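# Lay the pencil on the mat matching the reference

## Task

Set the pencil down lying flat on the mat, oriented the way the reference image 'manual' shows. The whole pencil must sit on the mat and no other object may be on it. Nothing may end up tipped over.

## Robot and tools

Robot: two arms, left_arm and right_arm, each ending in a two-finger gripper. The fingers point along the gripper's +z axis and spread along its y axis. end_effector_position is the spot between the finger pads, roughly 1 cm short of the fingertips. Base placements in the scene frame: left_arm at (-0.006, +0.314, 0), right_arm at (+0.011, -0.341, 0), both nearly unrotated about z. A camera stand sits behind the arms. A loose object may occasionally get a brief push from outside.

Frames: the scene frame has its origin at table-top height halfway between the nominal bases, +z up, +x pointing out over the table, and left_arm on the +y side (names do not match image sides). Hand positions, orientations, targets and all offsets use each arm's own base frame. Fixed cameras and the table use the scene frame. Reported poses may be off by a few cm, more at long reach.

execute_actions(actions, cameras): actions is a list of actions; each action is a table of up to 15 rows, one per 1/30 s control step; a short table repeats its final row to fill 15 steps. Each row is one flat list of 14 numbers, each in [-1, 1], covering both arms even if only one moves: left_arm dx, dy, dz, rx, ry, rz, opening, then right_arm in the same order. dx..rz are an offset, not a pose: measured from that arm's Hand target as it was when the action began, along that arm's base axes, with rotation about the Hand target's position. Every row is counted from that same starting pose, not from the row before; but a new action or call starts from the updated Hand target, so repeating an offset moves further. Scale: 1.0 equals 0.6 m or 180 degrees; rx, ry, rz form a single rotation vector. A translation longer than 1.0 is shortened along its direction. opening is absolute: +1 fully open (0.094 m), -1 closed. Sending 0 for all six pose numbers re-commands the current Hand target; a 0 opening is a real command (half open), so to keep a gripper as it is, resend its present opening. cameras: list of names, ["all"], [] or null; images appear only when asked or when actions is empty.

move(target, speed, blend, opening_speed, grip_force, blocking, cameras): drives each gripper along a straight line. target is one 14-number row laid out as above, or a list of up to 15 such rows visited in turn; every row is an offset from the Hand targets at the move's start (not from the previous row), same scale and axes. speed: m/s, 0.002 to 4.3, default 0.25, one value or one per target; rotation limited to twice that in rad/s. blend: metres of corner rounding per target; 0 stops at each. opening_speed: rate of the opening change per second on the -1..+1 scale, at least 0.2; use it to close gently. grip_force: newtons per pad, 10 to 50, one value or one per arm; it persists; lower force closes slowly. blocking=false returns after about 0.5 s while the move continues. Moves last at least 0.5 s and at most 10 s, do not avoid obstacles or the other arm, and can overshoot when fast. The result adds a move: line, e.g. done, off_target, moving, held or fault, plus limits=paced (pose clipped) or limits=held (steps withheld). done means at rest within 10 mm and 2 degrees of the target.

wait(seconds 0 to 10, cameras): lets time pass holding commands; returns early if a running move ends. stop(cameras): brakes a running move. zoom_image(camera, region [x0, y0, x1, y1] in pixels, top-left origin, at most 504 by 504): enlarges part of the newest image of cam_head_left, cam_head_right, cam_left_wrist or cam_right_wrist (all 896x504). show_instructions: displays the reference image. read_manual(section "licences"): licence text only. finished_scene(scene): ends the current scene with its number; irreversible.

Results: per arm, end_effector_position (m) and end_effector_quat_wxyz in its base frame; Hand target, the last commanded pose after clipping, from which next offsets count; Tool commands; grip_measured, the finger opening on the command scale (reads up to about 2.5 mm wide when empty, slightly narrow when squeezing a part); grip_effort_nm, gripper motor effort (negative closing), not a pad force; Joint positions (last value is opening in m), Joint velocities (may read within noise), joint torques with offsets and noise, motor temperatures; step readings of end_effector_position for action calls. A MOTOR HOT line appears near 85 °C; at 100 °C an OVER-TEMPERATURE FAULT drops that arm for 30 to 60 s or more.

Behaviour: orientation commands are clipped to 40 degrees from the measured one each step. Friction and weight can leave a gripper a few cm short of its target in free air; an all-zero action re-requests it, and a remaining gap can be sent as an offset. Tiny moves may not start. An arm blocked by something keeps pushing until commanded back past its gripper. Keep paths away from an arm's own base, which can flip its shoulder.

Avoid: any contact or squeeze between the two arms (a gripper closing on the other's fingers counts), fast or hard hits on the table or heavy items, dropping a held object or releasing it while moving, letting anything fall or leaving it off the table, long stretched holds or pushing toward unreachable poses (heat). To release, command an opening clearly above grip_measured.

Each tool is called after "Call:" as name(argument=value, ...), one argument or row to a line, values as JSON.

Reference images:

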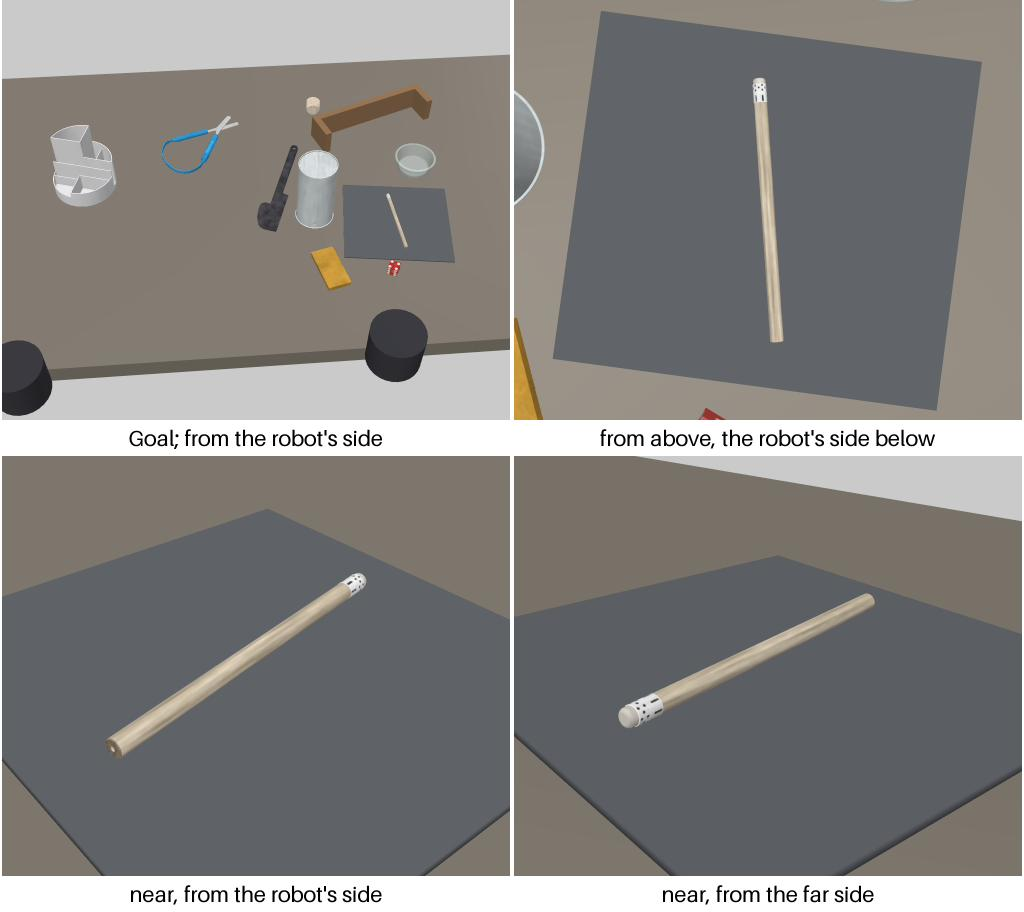

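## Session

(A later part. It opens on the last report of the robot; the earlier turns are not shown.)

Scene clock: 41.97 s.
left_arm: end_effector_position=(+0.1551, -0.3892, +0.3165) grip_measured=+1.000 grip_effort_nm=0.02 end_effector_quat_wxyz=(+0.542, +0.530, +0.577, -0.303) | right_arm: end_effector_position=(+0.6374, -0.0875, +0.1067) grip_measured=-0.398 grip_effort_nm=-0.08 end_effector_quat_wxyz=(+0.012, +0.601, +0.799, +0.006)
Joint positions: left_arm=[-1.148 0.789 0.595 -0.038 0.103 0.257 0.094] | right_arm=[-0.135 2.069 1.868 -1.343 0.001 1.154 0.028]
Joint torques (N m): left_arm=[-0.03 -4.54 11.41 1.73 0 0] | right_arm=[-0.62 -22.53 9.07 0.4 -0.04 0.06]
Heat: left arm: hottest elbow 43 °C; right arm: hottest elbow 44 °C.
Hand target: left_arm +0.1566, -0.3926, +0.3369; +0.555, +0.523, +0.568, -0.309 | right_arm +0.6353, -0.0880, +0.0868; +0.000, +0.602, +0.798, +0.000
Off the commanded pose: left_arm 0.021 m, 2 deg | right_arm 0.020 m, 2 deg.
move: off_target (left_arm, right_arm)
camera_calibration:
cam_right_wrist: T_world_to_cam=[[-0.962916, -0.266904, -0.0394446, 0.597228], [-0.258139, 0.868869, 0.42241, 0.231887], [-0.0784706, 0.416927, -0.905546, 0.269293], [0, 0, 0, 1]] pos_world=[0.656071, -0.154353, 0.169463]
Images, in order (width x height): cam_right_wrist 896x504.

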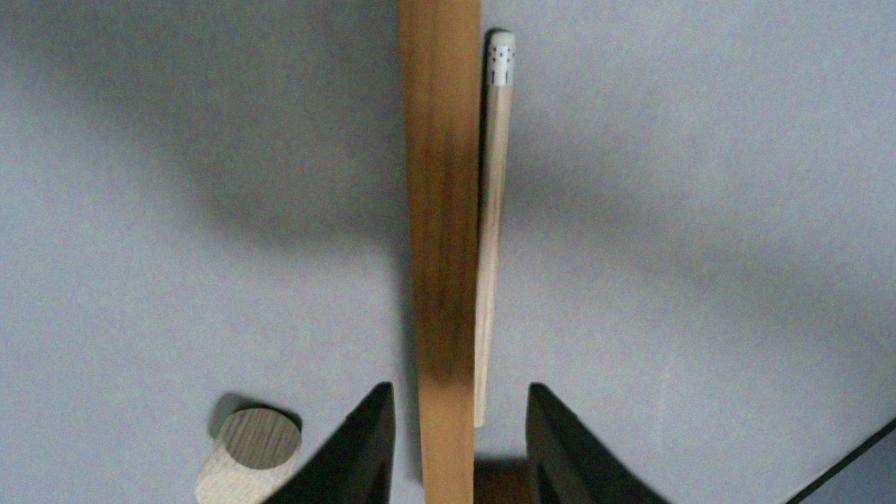

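Call:
move(
  target=[
    [0,0,0,0,0,0,1,0.0211,0.006,-0.02,0,0,0,-0.45],
  ],
  speed=0.15,
  cameras=["cam_right_wrist"],
)

Scene clock: 43.13 s.
left_arm: end_effector_position=(+0.1551, -0.3892, +0.3165) grip_measured=+1.000 grip_effort_nm=0.01 end_effector_quat_wxyz=(+0.542, +0.530, +0.577, -0.303) | right_arm: end_effector_position=(+0.6381, -0.0876, +0.0902) grip_measured=-0.448 grip_effort_nm=-0.08 end_effector_quat_wxyz=(+0.003, +0.602, +0.799, +0.001)
Joint positions: left_arm=[-1.148 0.789 0.595 -0.038 0.103 0.257 0.094] | right_arm=[-0.135 2.095 1.868 -1.337 0.001 1.155 0.026]
Joint torques (N m): left_arm=[0.15 -4.37 11.38 1.83 -0.02 -0.01] | right_arm=[0.5 -21.48 12.71 0.38 -0.06 0.11]
Heat: left arm: hottest elbow 43 °C; right arm: hottest elbow 44 °C.
Hand target: left_arm +0.1566, -0.3926, +0.3369; +0.555, +0.523, +0.568, -0.309 | right_arm +0.6479, -0.0844, +0.0748; +0.000, +0.602, +0.798, +0.000
Off the commanded pose: left_arm 0.021 m, 2 deg | right_arm 0.019 m, 0 deg.
move: off_target (left_arm, right_arm)
camera_calibration:
cam_right_wrist: T_world_to_cam=[[-0.963947, -0.265306, -0.0204902, 0.596299], [-0.248065, 0.868097, 0.429967, 0.231983], [-0.0962851, 0.419548, -0.902612, 0.265677], [0, 0, 0, 1]] pos_world=[0.657928, -0.154646, 0.152277]
Images, in order (width x height): cam_right_wrist 896x504.

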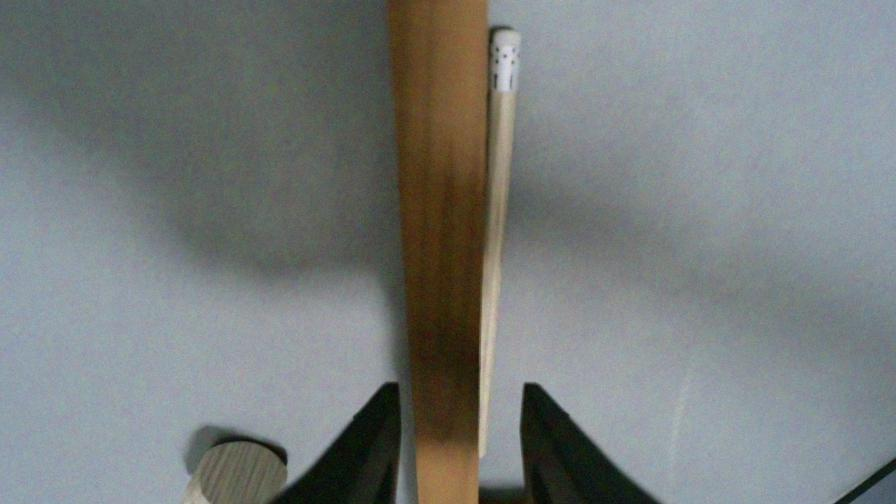

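Call:
move(
  target=[
    [0,0,0,0,0,0,1,0.016,0.0045,0.0,0,0,0,-0.45],
  ],
  speed=0.15,
  cameras=["cam_right_wrist"],
)

Scene clock: 44.10 s.
left_arm: end_effector_position=(+0.1551, -0.3892, +0.3165) grip_measured=+1.000 grip_effort_nm=0.02 end_effector_quat_wxyz=(+0.542, +0.530, +0.577, -0.303) | right_arm: end_effector_position=(+0.6428, -0.0867, +0.0828) grip_measured=-0.448 grip_effort_nm=-0.08 end_effector_quat_wxyz=(+0.001, +0.603, +0.798, -0.001)
Joint positions: left_arm=[-1.148 0.789 0.595 -0.038 0.103 0.257 0.094] | right_arm=[-0.133 2.118 1.886 -1.338 0.001 1.161 0.026]
Joint torques (N m): left_arm=[0.15 -4.6 11.41 1.81 -0.03 -0.02] | right_arm=[1.03 -21.6 14.95 -0.16 -0.01 0.09]
Heat: left arm: hottest elbow 43 °C; right arm: hottest elbow 44 °C.
Hand target: left_arm +0.1566, -0.3926, +0.3369; +0.555, +0.523, +0.568, -0.309 | right_arm +0.6575, -0.0817, +0.0749; +0.000, +0.602, +0.798, +0.000
Off the commanded pose: left_arm 0.021 m, 2 deg | right_arm 0.017 m, 0 deg.
move: off_target (left_arm, right_arm)
camera_calibration:
cam_right_wrist: T_world_to_cam=[[-0.964939, -0.262049, -0.0149209, 0.601397], [-0.242561, 0.868575, 0.432136, 0.231919], [-0.100281, 0.420604, -0.901685, 0.261764], [0, 0, 0, 1]] pos_world=[0.662816, -0.153942, 0.144781]
Images, in order (width x height): cam_right_wrist 896x504.

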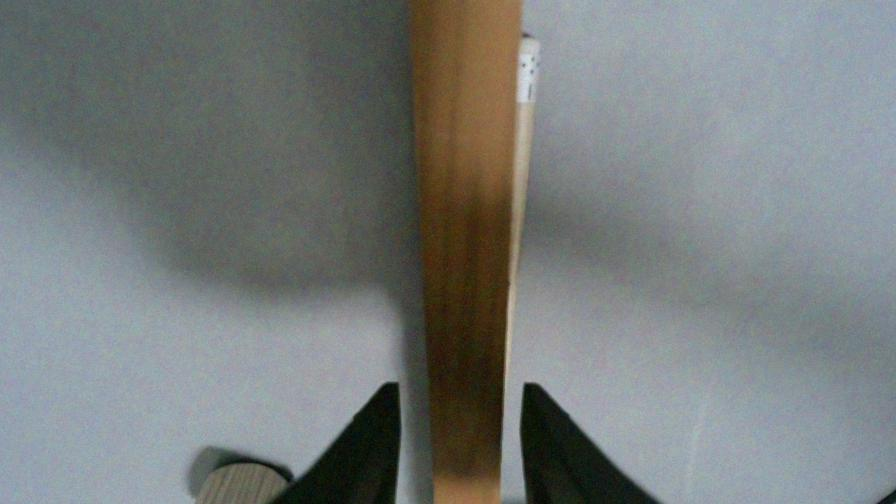

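Call:
move(
  target=[
    [0,0,0,0,0,0,1,-0.014,-0.004,-0.08,0,0,0,-0.45],
    [0,0,0,0,0,0,1,-0.014,-0.004,-0.14,0,0,0,-0.45],
  ],
  speed=[0.15,0.05],
)

Call:
move(
  target=[0,0,0,0,0,0,1,0,0,0,0,0,0,0.9],
  opening_speed=0.6,
)

Call:
move(
  target=[0,0,0,0,0,0,1,-0.065,-0.018,0.17,0,0,0,0.9],
  cameras=["cam_right_wrist"],
)

Scene clock: 46.27 s.
left_arm: end_effector_position=(+0.1551, -0.3892, +0.3165) grip_measured=+1.000 grip_effort_nm=0.02 end_effector_quat_wxyz=(+0.542, +0.530, +0.577, -0.303) | right_arm: end_effector_position=(+0.6503, -0.0881, +0.0321) grip_measured=-0.448 grip_effort_nm=-0.08 end_effector_quat_wxyz=(+0.019, +0.603, +0.798, +0.009)
Joint positions: left_arm=[-1.148 0.789 0.595 -0.038 0.103 0.257 0.094] | right_arm=[-0.133 2.152 1.806 -1.182 0.004 1.161 0.026]
Joint torques (N m): left_arm=[-0.03 -4.37 11.43 1.81 -0.03 -0.01] | right_arm=[0.26 -20.25 9.1 1.03 -0.07 0.09]
Heat: left arm: hottest elbow 43 °C; right arm: hottest elbow 44 °C.
Hand target: left_arm +0.1566, -0.3926, +0.3369; +0.555, +0.523, +0.568, -0.309 | right_arm +0.6491, -0.0841, -0.0092; +0.000, +0.602, +0.798, +0.000
Off the commanded pose: left_arm 0.021 m, 2 deg | right_arm 0.041 m, 2 deg.
move: off_target (left_arm, right_arm)

Scene clock: 48.73 s.
left_arm: end_effector_position=(+0.1551, -0.3892, +0.3165) grip_measured=+1.000 grip_effort_nm=0.02 end_effector_quat_wxyz=(+0.542, +0.530, +0.577, -0.303) | right_arm: end_effector_position=(+0.6538, -0.0884, +0.0322) grip_measured=+0.898 grip_effort_nm=0.11 end_effector_quat_wxyz=(+0.025, +0.603, +0.797, +0.013)
Joint positions: left_arm=[-1.148 0.789 0.595 -0.038 0.103 0.257 0.094] | right_arm=[-0.133 2.152 1.806 -1.168 0.003 1.161 0.089]
Joint torques (N m): left_arm=[0.32 -4.6 11.48 1.77 -0.01 -0.01] | right_arm=[0.32 -20.6 9.31 0.59 -0.05 0.09]
Heat: left arm: hottest elbow 44 °C; right arm: hottest elbow 44 °C.
Hand target: left_arm +0.1566, -0.3926, +0.3369; +0.555, +0.523, +0.568, -0.309 | right_arm +0.6491, -0.0840, -0.0092; +0.000, +0.602, +0.798, +0.000
Off the commanded pose: left_arm 0.021 m, 2 deg | right_arm 0.042 m, 3 deg.
move: off_target (left_arm, right_arm)

Scene clock: 49.70 s.
left_arm: end_effector_position=(+0.1551, -0.3892, +0.3165) grip_measured=+1.000 grip_effort_nm=0.01 end_effector_quat_wxyz=(+0.542, +0.530, +0.577, -0.303) | right_arm: end_effector_position=(+0.6144, -0.0883, +0.1039) grip_measured=+0.898 grip_effort_nm=0.10 end_effector_quat_wxyz=(+0.012, +0.601, +0.799, +0.005)
Joint positions: left_arm=[-1.148 0.789 0.595 -0.038 0.103 0.257 0.094] | right_arm=[-0.141 2.008 1.762 -1.298 0.002 1.148 0.089]
Joint torques (N m): left_arm=[0.03 -4.6 11.36 1.77 -0.01 0.02] | right_arm=[-1.32 -22.48 9.87 -0.13 -0.07 -0.01]
Heat: left arm: hottest elbow 44 °C; right arm: hottest elbow 44 °C.
Hand target: left_arm +0.1566, -0.3926, +0.3369; +0.555, +0.523, +0.568, -0.309 | right_arm +0.6101, -0.0949, +0.0927; +0.000, +0.602, +0.798, -0.001
Off the commanded pose: left_arm 0.021 m, 2 deg | right_arm 0.014 m, 2 deg.
move: off_target (left_arm, right_arm)
camera_calibration:
cam_right_wrist: T_world_to_cam=[[-0.962959, -0.266909, -0.0383435, 0.574694], [-0.257734, 0.869253, 0.421869, 0.227748], [-0.0792704, 0.416125, -0.905846, 0.265727], [0, 0, 0, 1]] pos_world=[0.633169, -0.155155, 0.166664]
Images, in order (width x height): cam_right_wrist 896x504.

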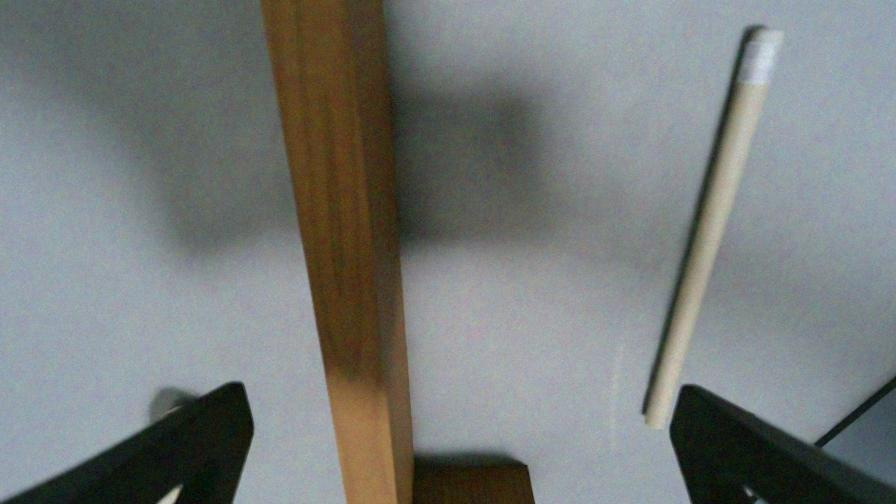

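Call:
move(
  target=[
    [0,0,0,0,0,0,1,-0.15,0,0.12,0,0,0.15,0],
    [0,0,0,0,0,0,1,-0.475,-0.088,0.05,0,0,0.412,0],
  ],
  speed=0.3,
  blend=[0.05,0],
  cameras=["cam_right_wrist","cam_head_right"],
)

Scene clock: 53.43 s.
left_arm: end_effector_position=(+0.1551, -0.3892, +0.3165) grip_measured=+1.000 grip_effort_nm=0.02 end_effector_quat_wxyz=(+0.542, +0.530, +0.577, -0.303) | right_arm: end_effector_position=(+0.3273, -0.1463, +0.1232) grip_measured=+0.002 grip_effort_nm=-0.08 end_effector_quat_wxyz=(-0.004, +0.000, +1.000, +0.000)
Joint positions: left_arm=[-1.148 0.789 0.595 -0.038 0.103 0.257 0.094] | right_arm=[-0.418 1.353 0.967 -1.192 0.003 -0.418 0.047]
Joint torques (N m): left_arm=[-0.03 -4.42 11.37 1.89 0.01 0.01] | right_arm=[-0.85 -11.81 8.85 0.54 -0.19 -0.06]
Heat: left arm: hottest elbow 44 °C; right arm: hottest elbow 44 °C.
Hand target: left_arm +0.1566, -0.3926, +0.3369; +0.555, +0.523, +0.568, -0.309 | right_arm +0.3251, -0.1477, +0.1227; +0.000, -0.001, +1.000, -0.001
Off the commanded pose: left_arm 0.021 m, 2 deg | right_arm 0.003 m, 0 deg.
move: off_target (left_arm)
camera_calibration:
cam_right_wrist: T_world_to_cam=[[-0.0114613, -0.999821, -0.0150701, -0.13802], [-0.897893, 0.00365781, 0.440199, 0.276635], [-0.440065, 0.0185765, -0.897774, 0.343449], [0, 0, 0, 1]] pos_world=[0.397946, -0.145387, 0.184485]
Images, in order (width x height): cam_head_right 896x504, cam_right_wrist 896x504.

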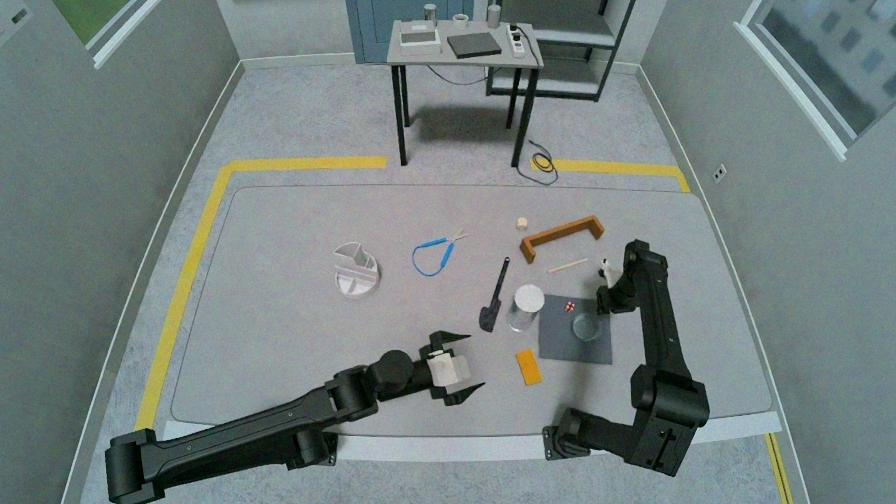

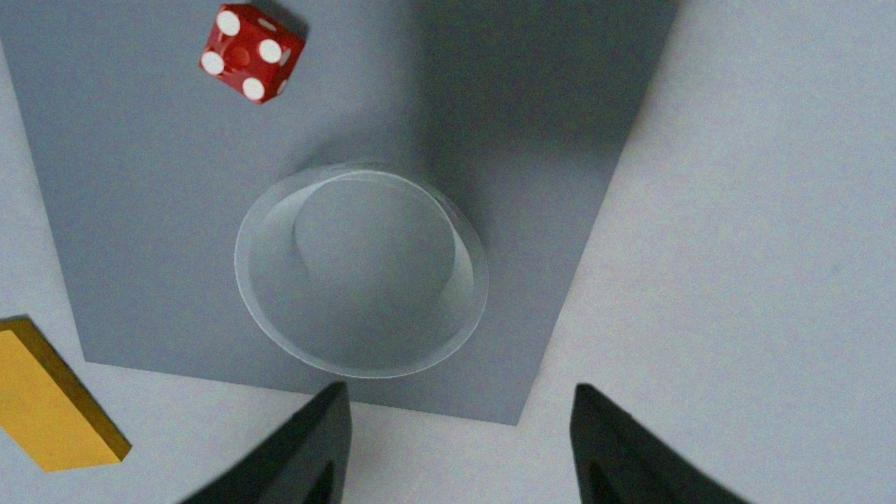

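Call:
move(
  target=[
    [0,0,0,0,0,0,1,-0.0128,-0.011,-0.146,0,0,0,0],
    [0,0,0,0,0,0,1,-0.0128,-0.011,-0.146,0,0,0,-0.97],
  ],
  speed=0.15,
  grip_force=30,
  opening_speed=1,
  cameras=["cam_right_wrist"],
)

Call:
move(
  target=[
    [0,0,0,0,0,0,1,0,0,0.06,0,0,0,-0.97],
    [0,0,0,0,0,0,1,0,-0.31,0.06,0,0,0,-0.97],
  ],
  speed=0.15,
  cameras=["cam_right_wrist","cam_head_right"],
)

Scene clock: 56.23 s.
left_arm: end_effector_position=(+0.1551, -0.3892, +0.3165) grip_measured=+1.000 grip_effort_nm=0.01 end_effector_quat_wxyz=(+0.542, +0.530, +0.577, -0.303) | right_arm: end_effector_position=(+0.3208, -0.1515, +0.0424) grip_measured=-0.414 grip_effort_nm=-0.62 end_effector_quat_wxyz=(+0.006, -0.002, +1.000, -0.004)
Joint positions: left_arm=[-1.148 0.789 0.595 -0.038 0.103 0.257 0.094] | right_arm=[-0.439 1.446 0.818 -0.929 0.001 -0.444 0.028]
Joint torques (N m): left_arm=[-0.03 -4.78 11.3 1.85 -0.01 0.01] | right_arm=[-1.55 -9.7 7.8 0.53 -0.13 -0.03]
Heat: left arm: hottest elbow 45 °C; right arm: hottest elbow 44 °C.
Hand target: left_arm +0.1566, -0.3926, +0.3369; +0.555, +0.523, +0.568, -0.309 | right_arm +0.3174, -0.1543, +0.0352; +0.000, -0.001, +1.000, -0.001
Off the commanded pose: left_arm 0.021 m, 2 deg | right_arm 0.009 m, 1 deg.
grip_force (N): 30, 30
move: off_target (left_arm)
camera_calibration:
cam_right_wrist: T_world_to_cam=[[-0.00660732, -0.999945, -0.00815108, -0.146361], [-0.906438, 0.0025468, 0.422332, 0.309686], [-0.422288, 0.0101789, -0.906404, 0.261544], [0, 0, 0, 1]] pos_world=[0.390191, -0.149804, 0.105081]
Images, in order (width x height): cam_right_wrist 896x504.

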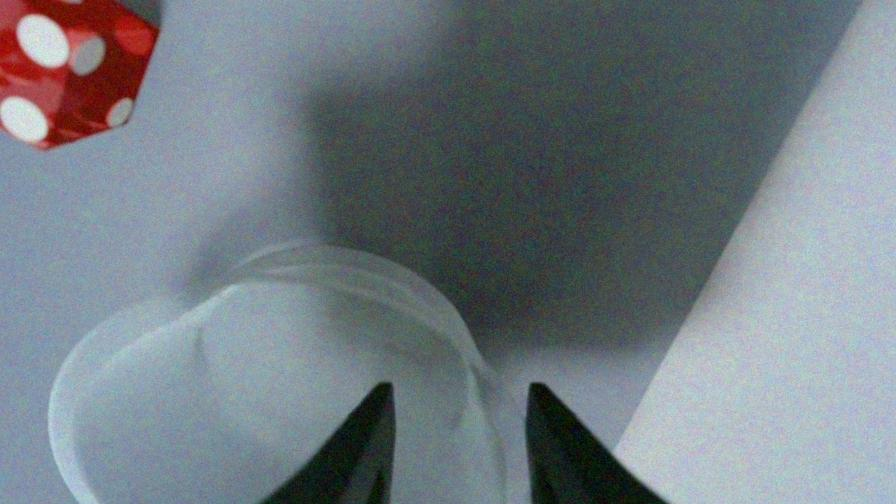

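Scene clock: 58.97 s.
left_arm: end_effector_position=(+0.1551, -0.3892, +0.3165) grip_measured=+1.000 grip_effort_nm=0.01 end_effector_quat_wxyz=(+0.542, +0.530, +0.577, -0.303) | right_arm: end_effector_position=(+0.3069, -0.3274, +0.0661) grip_measured=-0.414 grip_effort_nm=-0.65 end_effector_quat_wxyz=(-0.005, +0.002, +1.000, +0.003)
Joint positions: left_arm=[-1.148 0.789 0.595 -0.038 0.103 0.257 0.094] | right_arm=[-0.816 1.65 1.133 -1.066 0.003 -0.812 0.028]
Joint torques (N m): left_arm=[-0.15 -4.6 11.47 1.74 0 0.01] | right_arm=[-0.44 -13.45 13.22 -0.14 -0.18 0]
Heat: left arm: hottest elbow 45 °C; right arm: hottest elbow 45 °C.
Hand target: left_arm +0.1566, -0.3926, +0.3369; +0.555, +0.523, +0.568, -0.309 | right_arm +0.3174, -0.3403, +0.0711; +0.000, -0.001, +1.000, -0.001
Off the commanded pose: left_arm 0.021 m, 2 deg | right_arm 0.017 m, 1 deg.
grip_force (N): 30, 30
move: off_target (left_arm, right_arm)
camera_calibration:
cam_right_wrist: T_world_to_cam=[[-0.0156703, -0.999647, -0.0214573, -0.318507], [-0.896902, 0.0045678, 0.442206, 0.283915], [-0.441952, 0.0261746, -0.896657, 0.289593], [0, 0, 0, 1]] pos_world=[0.377639, -0.327271, 0.127283]
Images, in order (width x height): cam_head_right 896x504, cam_right_wrist 896x504.

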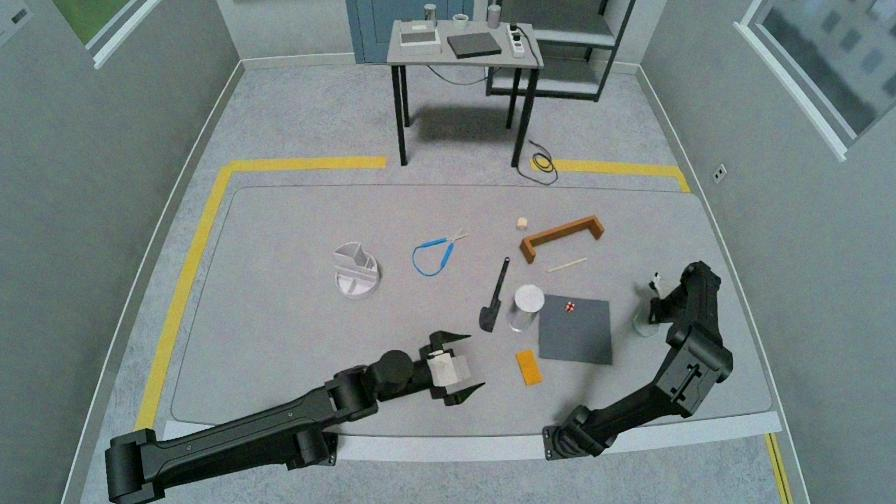

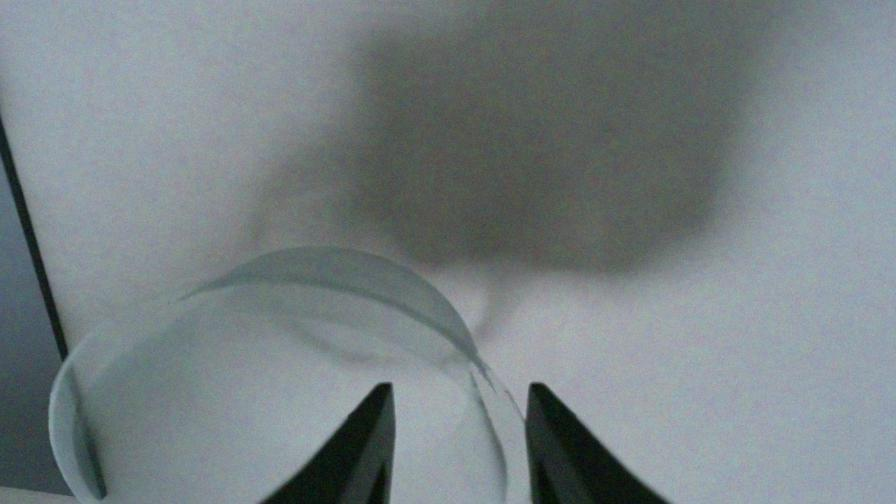

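Call:
move(
  target=[
    [0,0,0,0,0,0,1,0,-0.02,-0.061,0,0,0,-0.97],
    [0,0,0,0,0,0,1,0,-0.02,-0.063,0,0,0,0.0],
    [0,0,0,0,0,0,1,0,-0.02,0.12,0,0,0,0.0],
    [0,0,0,0,0,0,1,0.115,0.44,0.1,0,0,-0.189,0.0],
  ],
  speed=[0.1,0.1,0.2,0.3],
  cameras=["cam_right_wrist","cam_head_right"],
  opening_speed=1,
)

Scene clock: 64.60 s.
left_arm: end_effector_position=(+0.1551, -0.3892, +0.3165) grip_measured=+1.000 grip_effort_nm=0.02 end_effector_quat_wxyz=(+0.542, +0.530, +0.577, -0.303) | right_arm: end_effector_position=(+0.3889, -0.0730, +0.1309) grip_measured=-0.002 grip_effort_nm=0.10 end_effector_quat_wxyz=(-0.005, +0.283, +0.959, +0.000)
Joint positions: left_arm=[-1.148 0.789 0.595 -0.038 0.103 0.257 0.094] | right_arm=[-0.185 1.443 1.079 -1.216 -0.001 0.39 0.047]
Joint torques (N m): left_arm=[0.15 -4.37 11.43 1.83 -0.01 0] | right_arm=[-0.85 -13.8 8.66 0.49 0.08 0.12]
Heat: left arm: hottest elbow 45 °C; right arm: hottest elbow 45 °C.
Hand target: left_arm +0.1566, -0.3926, +0.3369; +0.555, +0.523, +0.568, -0.309 | right_arm +0.3864, -0.0764, +0.1311; +0.000, +0.292, +0.956, -0.001
Off the commanded pose: left_arm 0.021 m, 2 deg | right_arm 0.004 m, 1 deg.
grip_force (N): 30, 30
move: off_target (left_arm); target 2's new opening was sent with right_arm's hand 0.017 m and 0 deg from that target
camera_calibration:
cam_right_wrist: T_world_to_cam=[[-0.55328, -0.832904, -0.012299, 0.158511], [-0.750449, 0.49199, 0.441329, 0.306462], [-0.361534, 0.253408, -0.897261, 0.362647], [0, 0, 0, 1]] pos_world=[0.448795, -0.110649, 0.192088]
Images, in order (width x height): cam_head_right 896x504, cam_right_wrist 896x504.

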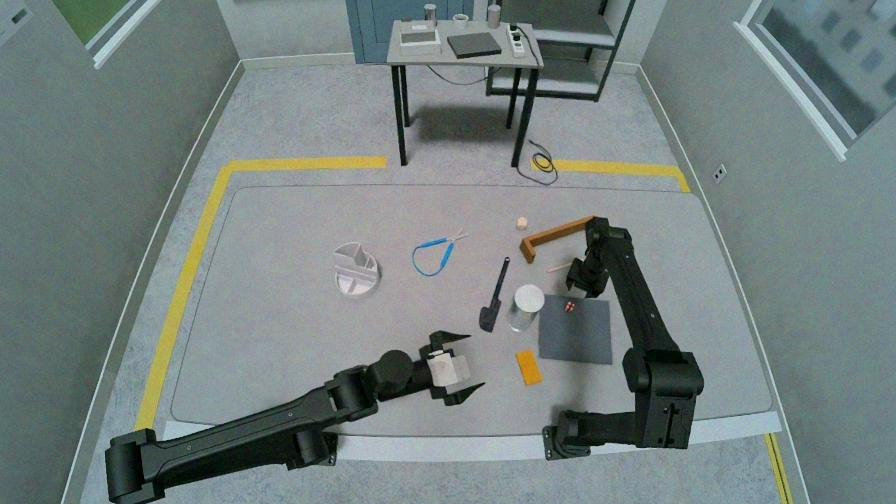

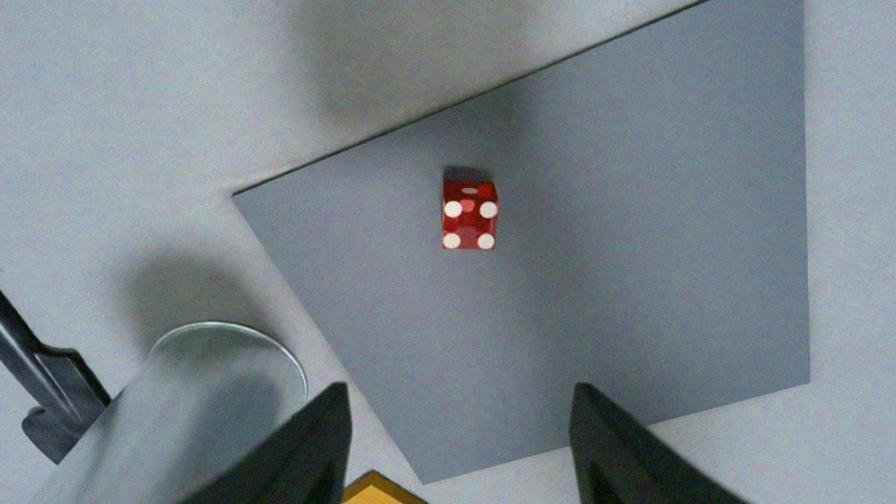

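Call:
move(
  target=[
    [0,0,0,0,0,0,1,-0.0125,-0.007,-0.196,0,0,0,0],
    [0,0,0,0,0,0,1,-0.0125,-0.007,-0.196,0,0,0,-0.75],
    [0,0,0,0,0,0,1,0,0,-0.08,0,0,0,-0.75],
    [0,0,0,0,0,0,1,0.115,-0.292,-0.1,0,0,0,-0.75],
    [0,0,0,0,0,0,1,0.115,-0.292,-0.192,0,0,0,-0.75],
    [0,0,0,0,0,0,1,0.115,-0.292,-0.192,0,0,0,-0.2],
    [0,0,0,0,0,0,1,0.115,-0.292,0.05,0,0,0,-0.2],
  ],
  speed=[0.2,0.2,0.2,0.25,0.15,0.15,0.3],
  opening_speed=1.2,
  cameras=["cam_right_wrist"],
)

Call:
move(
  target=[0,0,0,0,0,0,1,0.13,0.29,0.05,0,0,-0.223,-0.2],
  speed=0.3,
  cameras=["cam_right_wrist","cam_head_right"],
)

Scene clock: 72.97 s.
left_arm: end_effector_position=(+0.1551, -0.3892, +0.3165) grip_measured=+1.000 grip_effort_nm=0.01 end_effector_quat_wxyz=(+0.542, +0.530, +0.577, -0.303) | right_arm: end_effector_position=(+0.4486, -0.2482, +0.1627) grip_measured=-0.202 grip_effort_nm=0.10 end_effector_quat_wxyz=(+0.003, +0.296, +0.955, -0.001)
Joint positions: left_arm=[-1.148 0.789 0.595 -0.038 0.103 0.257 0.094] | right_arm=[-0.504 1.703 1.476 -1.337 0.002 0.097 0.037]
Joint torques (N m): left_arm=[0.03 -4.25 11.43 1.87 -0.02 0] | right_arm=[-0.21 -16.85 12.67 -0.2 -0.1 -0.01]
Motor temperatures (°C): left_arm=[35 32 46 33 31 32 30] | right_arm=[35 41 46 33 32 33 33]
Heat: left arm: hottest elbow 46 °C; right arm: hottest elbow 46 °C.
Hand target: left_arm +0.1566, -0.3926, +0.3369; +0.555, +0.523, +0.568, -0.309 | right_arm +0.4554, -0.2516, +0.1611; +0.000, +0.292, +0.956, -0.001
Off the commanded pose: left_arm 0.021 m, 2 deg | right_arm 0.008 m, 1 deg.
grip_force (N): 30, 30
move: off_target (left_arm); target 6's new opening was sent with right_arm's hand 0.015 m and 1 deg from that target
camera_calibration:
cam_right_wrist: T_world_to_cam=[[-0.574522, -0.818371, -0.0138969, 0.0595565], [-0.743049, 0.514373, 0.428133, 0.427813], [-0.343224, 0.256298, -0.903609, 0.450764], [0, 0, 0, 1]] pos_world=[0.506816, -0.286846, 0.22498]
Images, in order (width x height): cam_right_wrist 896x504.

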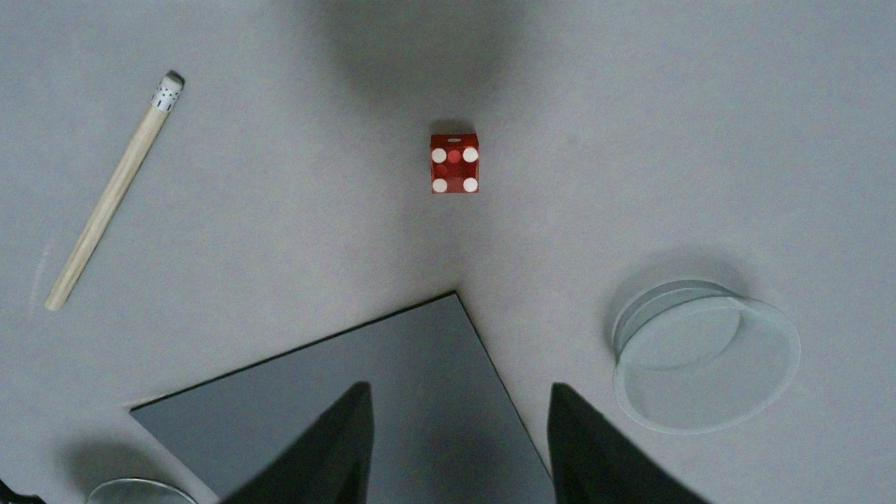

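Scene clock: 75.03 s.
left_arm: end_effector_position=(+0.1551, -0.3892, +0.3165) grip_measured=+1.000 grip_effort_nm=0.02 end_effector_quat_wxyz=(+0.542, +0.530, +0.577, -0.303) | right_arm: end_effector_position=(+0.5182, -0.0730, +0.1905) grip_measured=-0.202 grip_effort_nm=0.10 end_effector_quat_wxyz=(-0.003, +0.597, +0.802, -0.001)
Joint positions: left_arm=[-1.148 0.789 0.595 -0.038 0.103 0.257 0.094] | right_arm=[-0.139 1.724 1.577 -1.429 -0.001 1.14 0.038]
Joint torques (N m): left_arm=[0.26 -4.37 11.44 1.78 -0.01 0] | right_arm=[-0.73 -15.97 15.01 -0.03 0.09 0.12]
Heat: left arm: hottest elbow 46 °C; right arm: hottest elbow 46 °C.
Hand target: left_arm +0.1566, -0.3926, +0.3369; +0.555, +0.523, +0.568, -0.309 | right_arm +0.5334, -0.0775, +0.1913; +0.000, +0.602, +0.798, +0.000
Off the commanded pose: left_arm 0.021 m, 2 deg | right_arm 0.016 m, 1 deg.
grip_force (N): 30, 30
move: off_target (left_arm, right_arm)
camera_calibration:
cam_right_wrist: T_world_to_cam=[[-0.961121, -0.275916, -0.0108337, 0.48259], [-0.252797, 0.863448, 0.436522, 0.147307], [-0.111089, 0.422289, -0.899628, 0.345988], [0, 0, 0, 1]] pos_world=[0.539501, -0.140145, 0.252186]
Images, in order (width x height): cam_head_right 896x504, cam_right_wrist 896x504.

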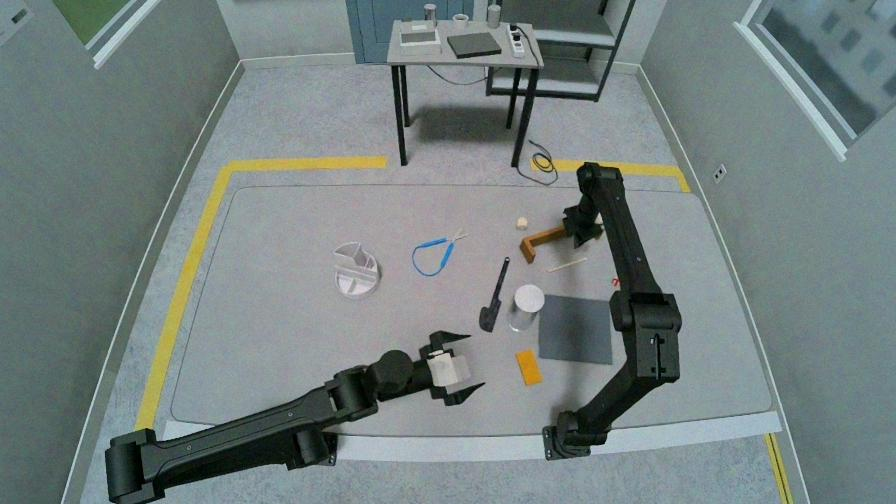

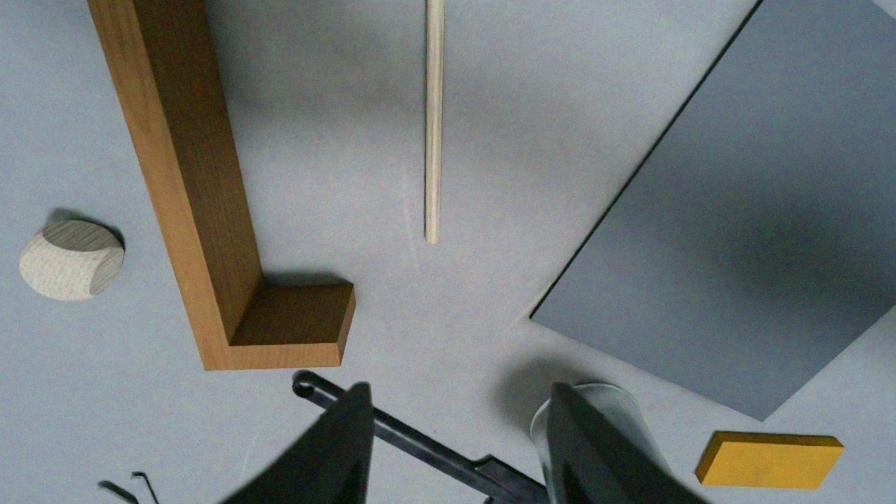

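Call:
move(
  target=[
    [0,0,0,0,0,0,1,0.02,-0.038,-0.21,0,0,0,-0.2],
    [0,0,0,0,0,0,1,0.015,-0.038,-0.27,0,0,0,-0.2],
  ],
  speed=0.2,
  cameras=["cam_right_wrist"],
)

Scene clock: 77.10 s.
left_arm: end_effector_position=(+0.1551, -0.3892, +0.3165) grip_measured=+1.000 grip_effort_nm=0.02 end_effector_quat_wxyz=(+0.542, +0.530, +0.577, -0.303) | right_arm: end_effector_position=(+0.5464, -0.0953, +0.0492) grip_measured=-0.202 grip_effort_nm=0.10 end_effector_quat_wxyz=(+0.013, +0.602, +0.799, +0.007)
Joint positions: left_arm=[-1.148 0.789 0.595 -0.038 0.103 0.257 0.094] | right_arm=[-0.172 1.892 1.427 -1.076 -0.001 1.119 0.038]
Joint torques (N m): left_arm=[0.32 -4.54 11.49 1.89 -0.04 0] | right_arm=[-0.91 -18.67 8.68 0.53 0.09 -0.04]
Heat: left arm: hottest elbow 46 °C; right arm: hottest elbow 46 °C.
Hand target: left_arm +0.1566, -0.3926, +0.3369; +0.555, +0.523, +0.568, -0.309 | right_arm +0.5424, -0.1004, +0.0292; +0.000, +0.602, +0.798, +0.000
Off the commanded pose: left_arm 0.021 m, 2 deg | right_arm 0.021 m, 2 deg.
grip_force (N): 30, 30
move: off_target (left_arm, right_arm)
camera_calibration:
cam_right_wrist: T_world_to_cam=[[-0.963394, -0.264683, -0.0426034, 0.505903], [-0.257422, 0.868925, 0.422733, 0.239126], [-0.074871, 0.418226, -0.905252, 0.211538], [0, 0, 0, 1]] pos_world=[0.564778, -0.162349, 0.111962]
Images, in order (width x height): cam_right_wrist 896x504.

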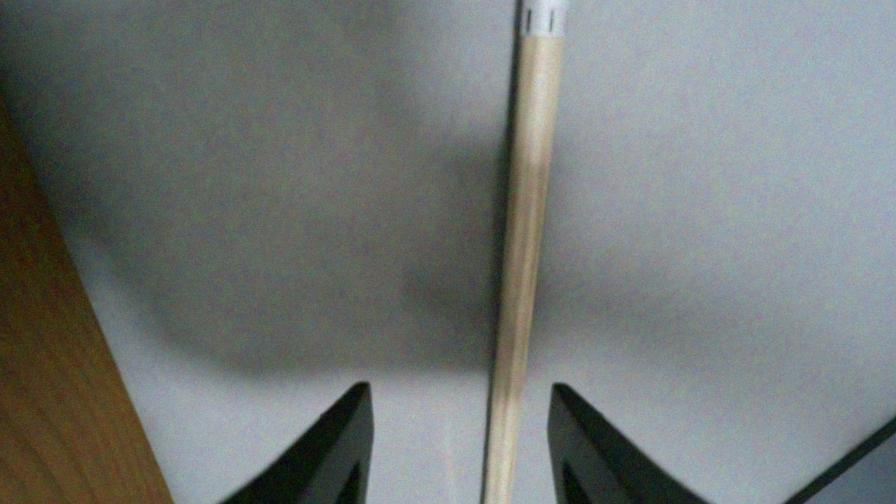

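Call:
move(
  target=[
    [0,0,0,0,0,0,1,-0.036,-0.01,-0.035,0,0,0,-0.2],
    [0,0,0,0,0,0,1,-0.036,-0.01,-0.06,0,0,0,-0.2],
  ],
  speed=0.08,
  cameras=["cam_right_wrist"],
)

Scene clock: 78.53 s.
left_arm: end_effector_position=(+0.1551, -0.3892, +0.3165) grip_measured=+1.000 grip_effort_nm=0.02 end_effector_quat_wxyz=(+0.542, +0.530, +0.577, -0.303) | right_arm: end_effector_position=(+0.5333, -0.1008, +0.0249) grip_measured=-0.202 grip_effort_nm=0.09 end_effector_quat_wxyz=(+0.021, +0.599, +0.800, +0.012)
Joint positions: left_arm=[-1.148 0.789 0.595 -0.038 0.103 0.257 0.094] | right_arm=[-0.187 1.885 1.343 -0.98 -0.003 1.099 0.038]
Joint torques (N m): left_arm=[0.32 -4.48 11.4 1.77 0.01 0] | right_arm=[-2.02 -16.62 6.32 0.91 0.1 -0.03]
Heat: left arm: hottest elbow 47 °C; right arm: hottest elbow 46 °C.
Hand target: left_arm +0.1566, -0.3926, +0.3369; +0.555, +0.523, +0.568, -0.309 | right_arm +0.5208, -0.1063, -0.0068; +0.000, +0.602, +0.798, +0.000
Off the commanded pose: left_arm 0.021 m, 2 deg | right_arm 0.034 m, 3 deg.
grip_force (N): 30, 30
move: off_target (left_arm, right_arm)
camera_calibration:
cam_right_wrist: T_world_to_cam=[[-0.961017, -0.269955, -0.0597545, 0.489372], [-0.269841, 0.86864, 0.415512, 0.257595], [-0.0602643, 0.415438, -0.907623, 0.182721], [0, 0, 0, 1]] pos_world=[0.550816, -0.167558, 0.0880499]
Images, in order (width x height): cam_right_wrist 896x504.

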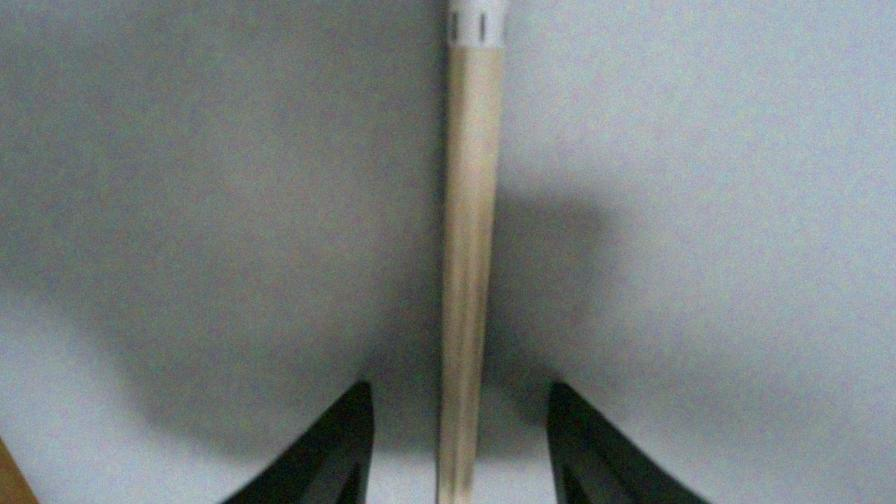

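Call:
move(
  target=[0,0,0,0,0,0,1,0.005,0.0,-0.01,0,0,0,-0.97],
  speed=0.1,
  opening_speed=1,
)

Call:
move(
  target=[0,0,0,0,0,0,1,0,0,0.16,0,0,0,-0.97],
  speed=0.15,
  cameras=["cam_right_wrist"],
)

Scene clock: 80.70 s.
left_arm: end_effector_position=(+0.1551, -0.3892, +0.3165) grip_measured=+1.000 grip_effort_nm=0.02 end_effector_quat_wxyz=(+0.542, +0.530, +0.577, -0.303) | right_arm: end_effector_position=(+0.5354, -0.1033, +0.0250) grip_measured=-0.851 grip_effort_nm=-0.60 end_effector_quat_wxyz=(+0.027, +0.601, +0.799, +0.012)
Joint positions: left_arm=[-1.148 0.789 0.595 -0.038 0.103 0.257 0.094] | right_arm=[-0.189 1.885 1.343 -0.97 0.001 1.099 0.007]
Joint torques (N m): left_arm=[0.15 -4.31 11.36 1.81 -0.01 0] | right_arm=[-0.91 -15.74 6.82 0.94 0.02 -0.03]
Heat: left arm: hottest elbow 47 °C; right arm: hottest elbow 46 °C.
Hand target: left_arm +0.1566, -0.3926, +0.3369; +0.555, +0.523, +0.568, -0.309 | right_arm +0.5237, -0.1064, -0.0129; +0.000, +0.602, +0.798, -0.001
Off the commanded pose: left_arm 0.021 m, 2 deg | right_arm 0.040 m, 3 deg.
grip_force (N): 30, 30
move: off_target (left_arm, right_arm)

Scene clock: 81.83 s.
left_arm: end_effector_position=(+0.1551, -0.3892, +0.3165) grip_measured=+1.000 grip_effort_nm=0.02 end_effector_quat_wxyz=(+0.542, +0.530, +0.577, -0.303) | right_arm: end_effector_position=(+0.5110, -0.0988, +0.0701) grip_measured=-0.852 grip_effort_nm=-0.65 end_effector_quat_wxyz=(-0.013, +0.601, +0.799, -0.007)
Joint positions: left_arm=[-1.148 0.789 0.595 -0.038 0.103 0.257 0.094] | right_arm=[-0.19 1.823 1.385 -1.163 0.001 1.099 0.007]
Joint torques (N m): left_arm=[0.09 -4.54 11.41 1.78 0.01 0] | right_arm=[-1.2 -19.66 12.82 -0.16 0.02 0.03]
Heat: left arm: hottest elbow 47 °C; right arm: hottest elbow 46 °C.
Hand target: left_arm +0.1566, -0.3926, +0.3369; +0.555, +0.523, +0.568, -0.309 | right_arm +0.5238, -0.1064, +0.0832; +0.000, +0.602, +0.798, +0.000
Off the commanded pose: left_arm 0.021 m, 2 deg | right_arm 0.020 m, 2 deg.
grip_force (N): 30, 30
move: off_target (left_arm, right_arm)
camera_calibration:
cam_right_wrist: T_world_to_cam=[[-0.963678, -0.266768, 0.0126399, 0.467758], [-0.233516, 0.864635, 0.444833, 0.210041], [-0.129596, 0.425725, -0.895524, 0.257224], [0, 0, 0, 1]] pos_world=[0.533151, -0.166333, 0.131005]
Images, in order (width x height): cam_right_wrist 896x504.

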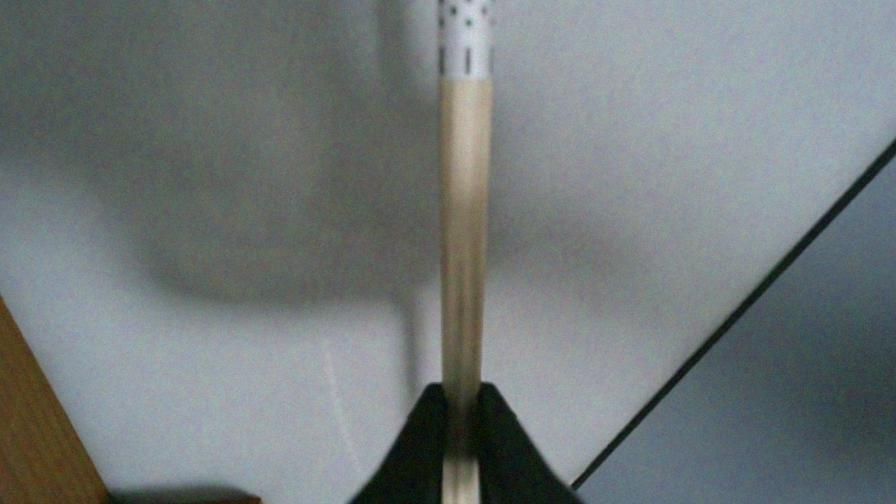

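Call:
move(
  target=[
    [0,0,0,0,0,0,1,-0.1,0,0.06,0,0,0.1,-0.97],
    [0,0,0,0,0,0,1,-0.331,0.022,0.04,0,0,0.4155,-0.97],
    [0,0,0,0,0,0,1,-0.331,0.022,-0.09,0,0,0.4155,-0.97],
  ],
  speed=[0.25,0.25,0.12],
  blend=[0.03,0,0],
  cameras=["cam_right_wrist","cam_head_right"],
)

Scene clock: 86.47 s.
left_arm: end_effector_position=(+0.1551, -0.3892, +0.3165) grip_measured=+1.000 grip_effort_nm=0.01 end_effector_quat_wxyz=(+0.542, +0.530, +0.577, -0.303) | right_arm: end_effector_position=(+0.3286, -0.0899, +0.0368) grip_measured=-0.852 grip_effort_nm=-0.65 end_effector_quat_wxyz=(+0.007, -0.008, +1.000, -0.003)
Joint positions: left_arm=[-1.148 0.789 0.595 -0.038 0.103 0.257 0.094] | right_arm=[-0.265 1.42 0.773 -0.908 0.001 -0.282 0.007]
Joint torques (N m): left_arm=[0.32 -4.25 11.45 1.8 -0.01 0.01] | right_arm=[-0.79 -8.7 7.54 0.44 -0.15 -0.05]
Heat: left arm: hottest elbow 47 °C; right arm: hottest elbow 46 °C.
Hand target: left_arm +0.1566, -0.3926, +0.3369; +0.555, +0.523, +0.568, -0.309 | right_arm +0.3251, -0.0932, +0.0292; +0.000, -0.006, +1.000, +0.000
Off the commanded pose: left_arm 0.021 m, 2 deg | right_arm 0.009 m, 1 deg.
grip_force (N): 30, 30
move: off_target (left_arm)
camera_calibration:
cam_right_wrist: T_world_to_cam=[[0.0052148, -0.999941, -0.0095746, -0.0886211], [-0.907246, -0.00875783, 0.420508, 0.318313], [-0.420567, 0.00649366, -0.907238, 0.258346], [0, 0, 0, 1]] pos_world=[0.397902, -0.0875057, 0.0996793]
Images, in order (width x height): cam_head_right 896x504, cam_right_wrist 896x504.

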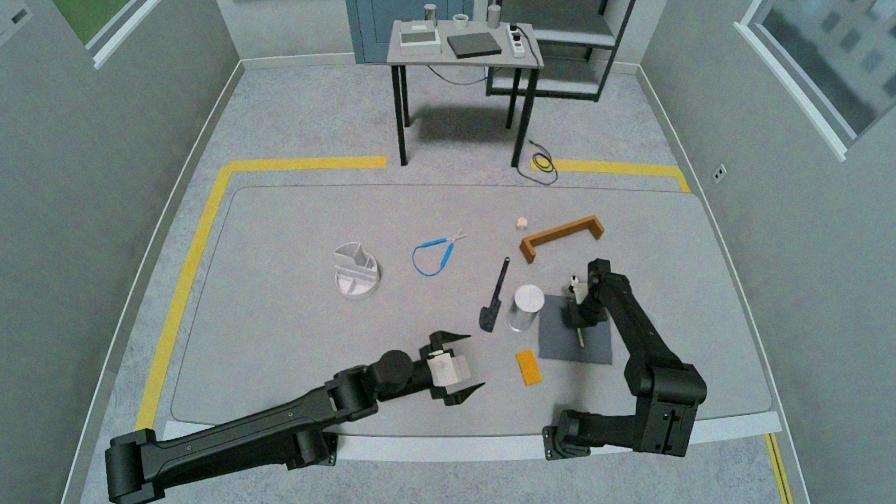

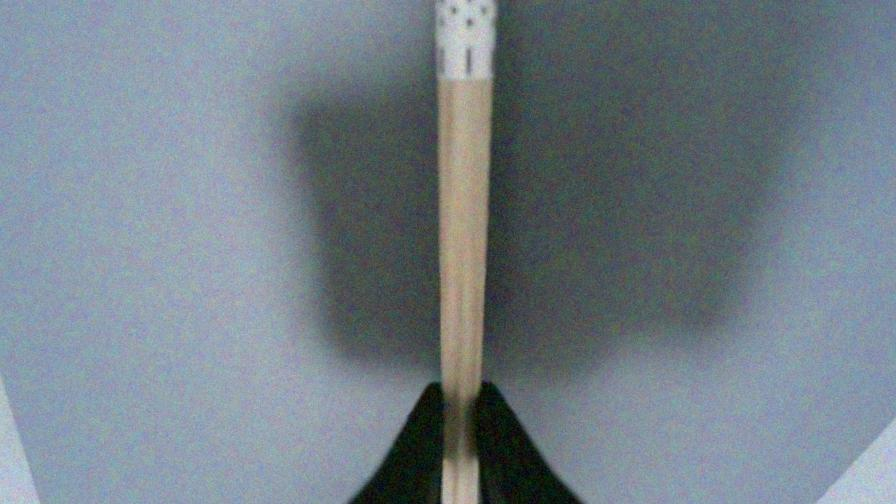

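Call:
move(
  target=[0,0,0,0,0,0,1,0,0,-0.046,0,0,0,-0.97],
  speed=0.04,
)

Call:
move(
  target=[0,0,0,0,0,0,1,0,0,-0.012,0,0,0,-0.97],
  speed=0.03,
  cameras=["cam_right_wrist"],
)

Scene clock: 87.63 s.
left_arm: end_effector_position=(+0.1551, -0.3892, +0.3165) grip_measured=+1.000 grip_effort_nm=0.02 end_effector_quat_wxyz=(+0.542, +0.530, +0.577, -0.303) | right_arm: end_effector_position=(+0.3344, -0.0915, +0.0216) grip_measured=-0.852 grip_effort_nm=-0.65 end_effector_quat_wxyz=(+0.019, -0.008, +1.000, -0.006)
Joint positions: left_arm=[-1.148 0.789 0.595 -0.038 0.103 0.257 0.094] | right_arm=[-0.265 1.451 0.753 -0.833 0.001 -0.282 0.007]
Joint torques (N m): left_arm=[0.09 -4.07 11.4 1.78 0 0] | right_arm=[-0.91 -8 6.27 0.84 -0.13 0.03]
Heat: left arm: hottest elbow 47 °C; right arm: hottest elbow 46 °C.
Hand target: left_arm +0.1566, -0.3926, +0.3369; +0.555, +0.523, +0.568, -0.309 | right_arm +0.3252, -0.0932, +0.0017; +0.000, -0.006, +1.000, +0.000
Off the commanded pose: left_arm 0.021 m, 2 deg | right_arm 0.022 m, 2 deg.
grip_force (N): 30, 30
move: off_target (left_arm, right_arm)

Scene clock: 88.33 s.
left_arm: end_effector_position=(+0.1551, -0.3892, +0.3165) grip_measured=+1.000 grip_effort_nm=0.02 end_effector_quat_wxyz=(+0.542, +0.530, +0.577, -0.303) | right_arm: end_effector_position=(+0.3340, -0.0914, +0.0206) grip_measured=-0.852 grip_effort_nm=-0.65 end_effector_quat_wxyz=(+0.020, -0.008, +1.000, -0.006)
Joint positions: left_arm=[-1.148 0.789 0.595 -0.038 0.103 0.257 0.094] | right_arm=[-0.265 1.451 0.75 -0.828 0.001 -0.282 0.007]
Joint torques (N m): left_arm=[0.09 -4.54 11.4 1.76 -0.01 0.02] | right_arm=[-1.32 -6.71 5.7 1.55 -0.15 -0.02]
Heat: left arm: hottest elbow 47 °C; right arm: hottest elbow 46 °C.
Hand target: left_arm +0.1566, -0.3926, +0.3369; +0.555, +0.523, +0.568, -0.309 | right_arm +0.3252, -0.0932, -0.0055; +0.000, -0.006, +1.000, +0.000
Off the commanded pose: left_arm 0.021 m, 2 deg | right_arm 0.028 m, 2 deg.
grip_force (N): 30, 30
move: off_target (left_arm, right_arm)
camera_calibration:
cam_right_wrist: T_world_to_cam=[[0.0057548, -0.99998, -0.00247922, -0.0906192], [-0.917784, -0.00626611, 0.39703, 0.334264], [-0.397037, -0.0000094356, -0.917802, 0.237645], [0, 0, 0, 1]] pos_world=[0.401657, -0.0885206, 0.0851741]
Images, in order (width x height): cam_right_wrist 896x504.

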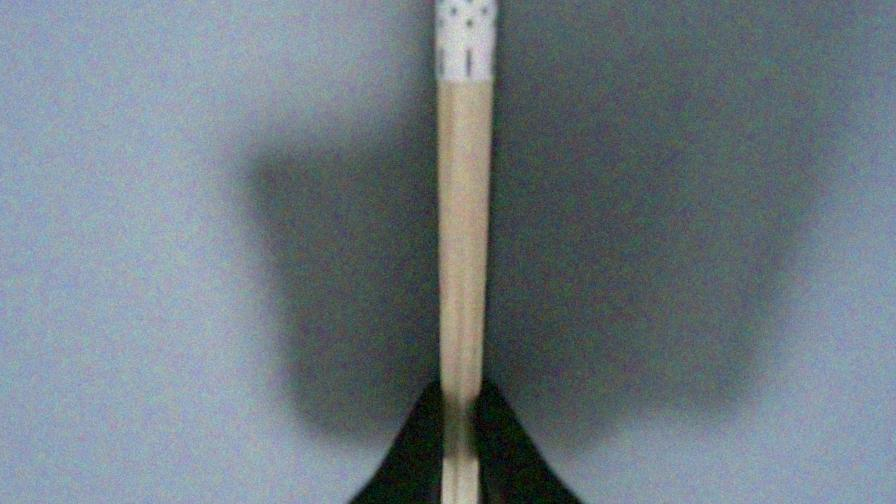

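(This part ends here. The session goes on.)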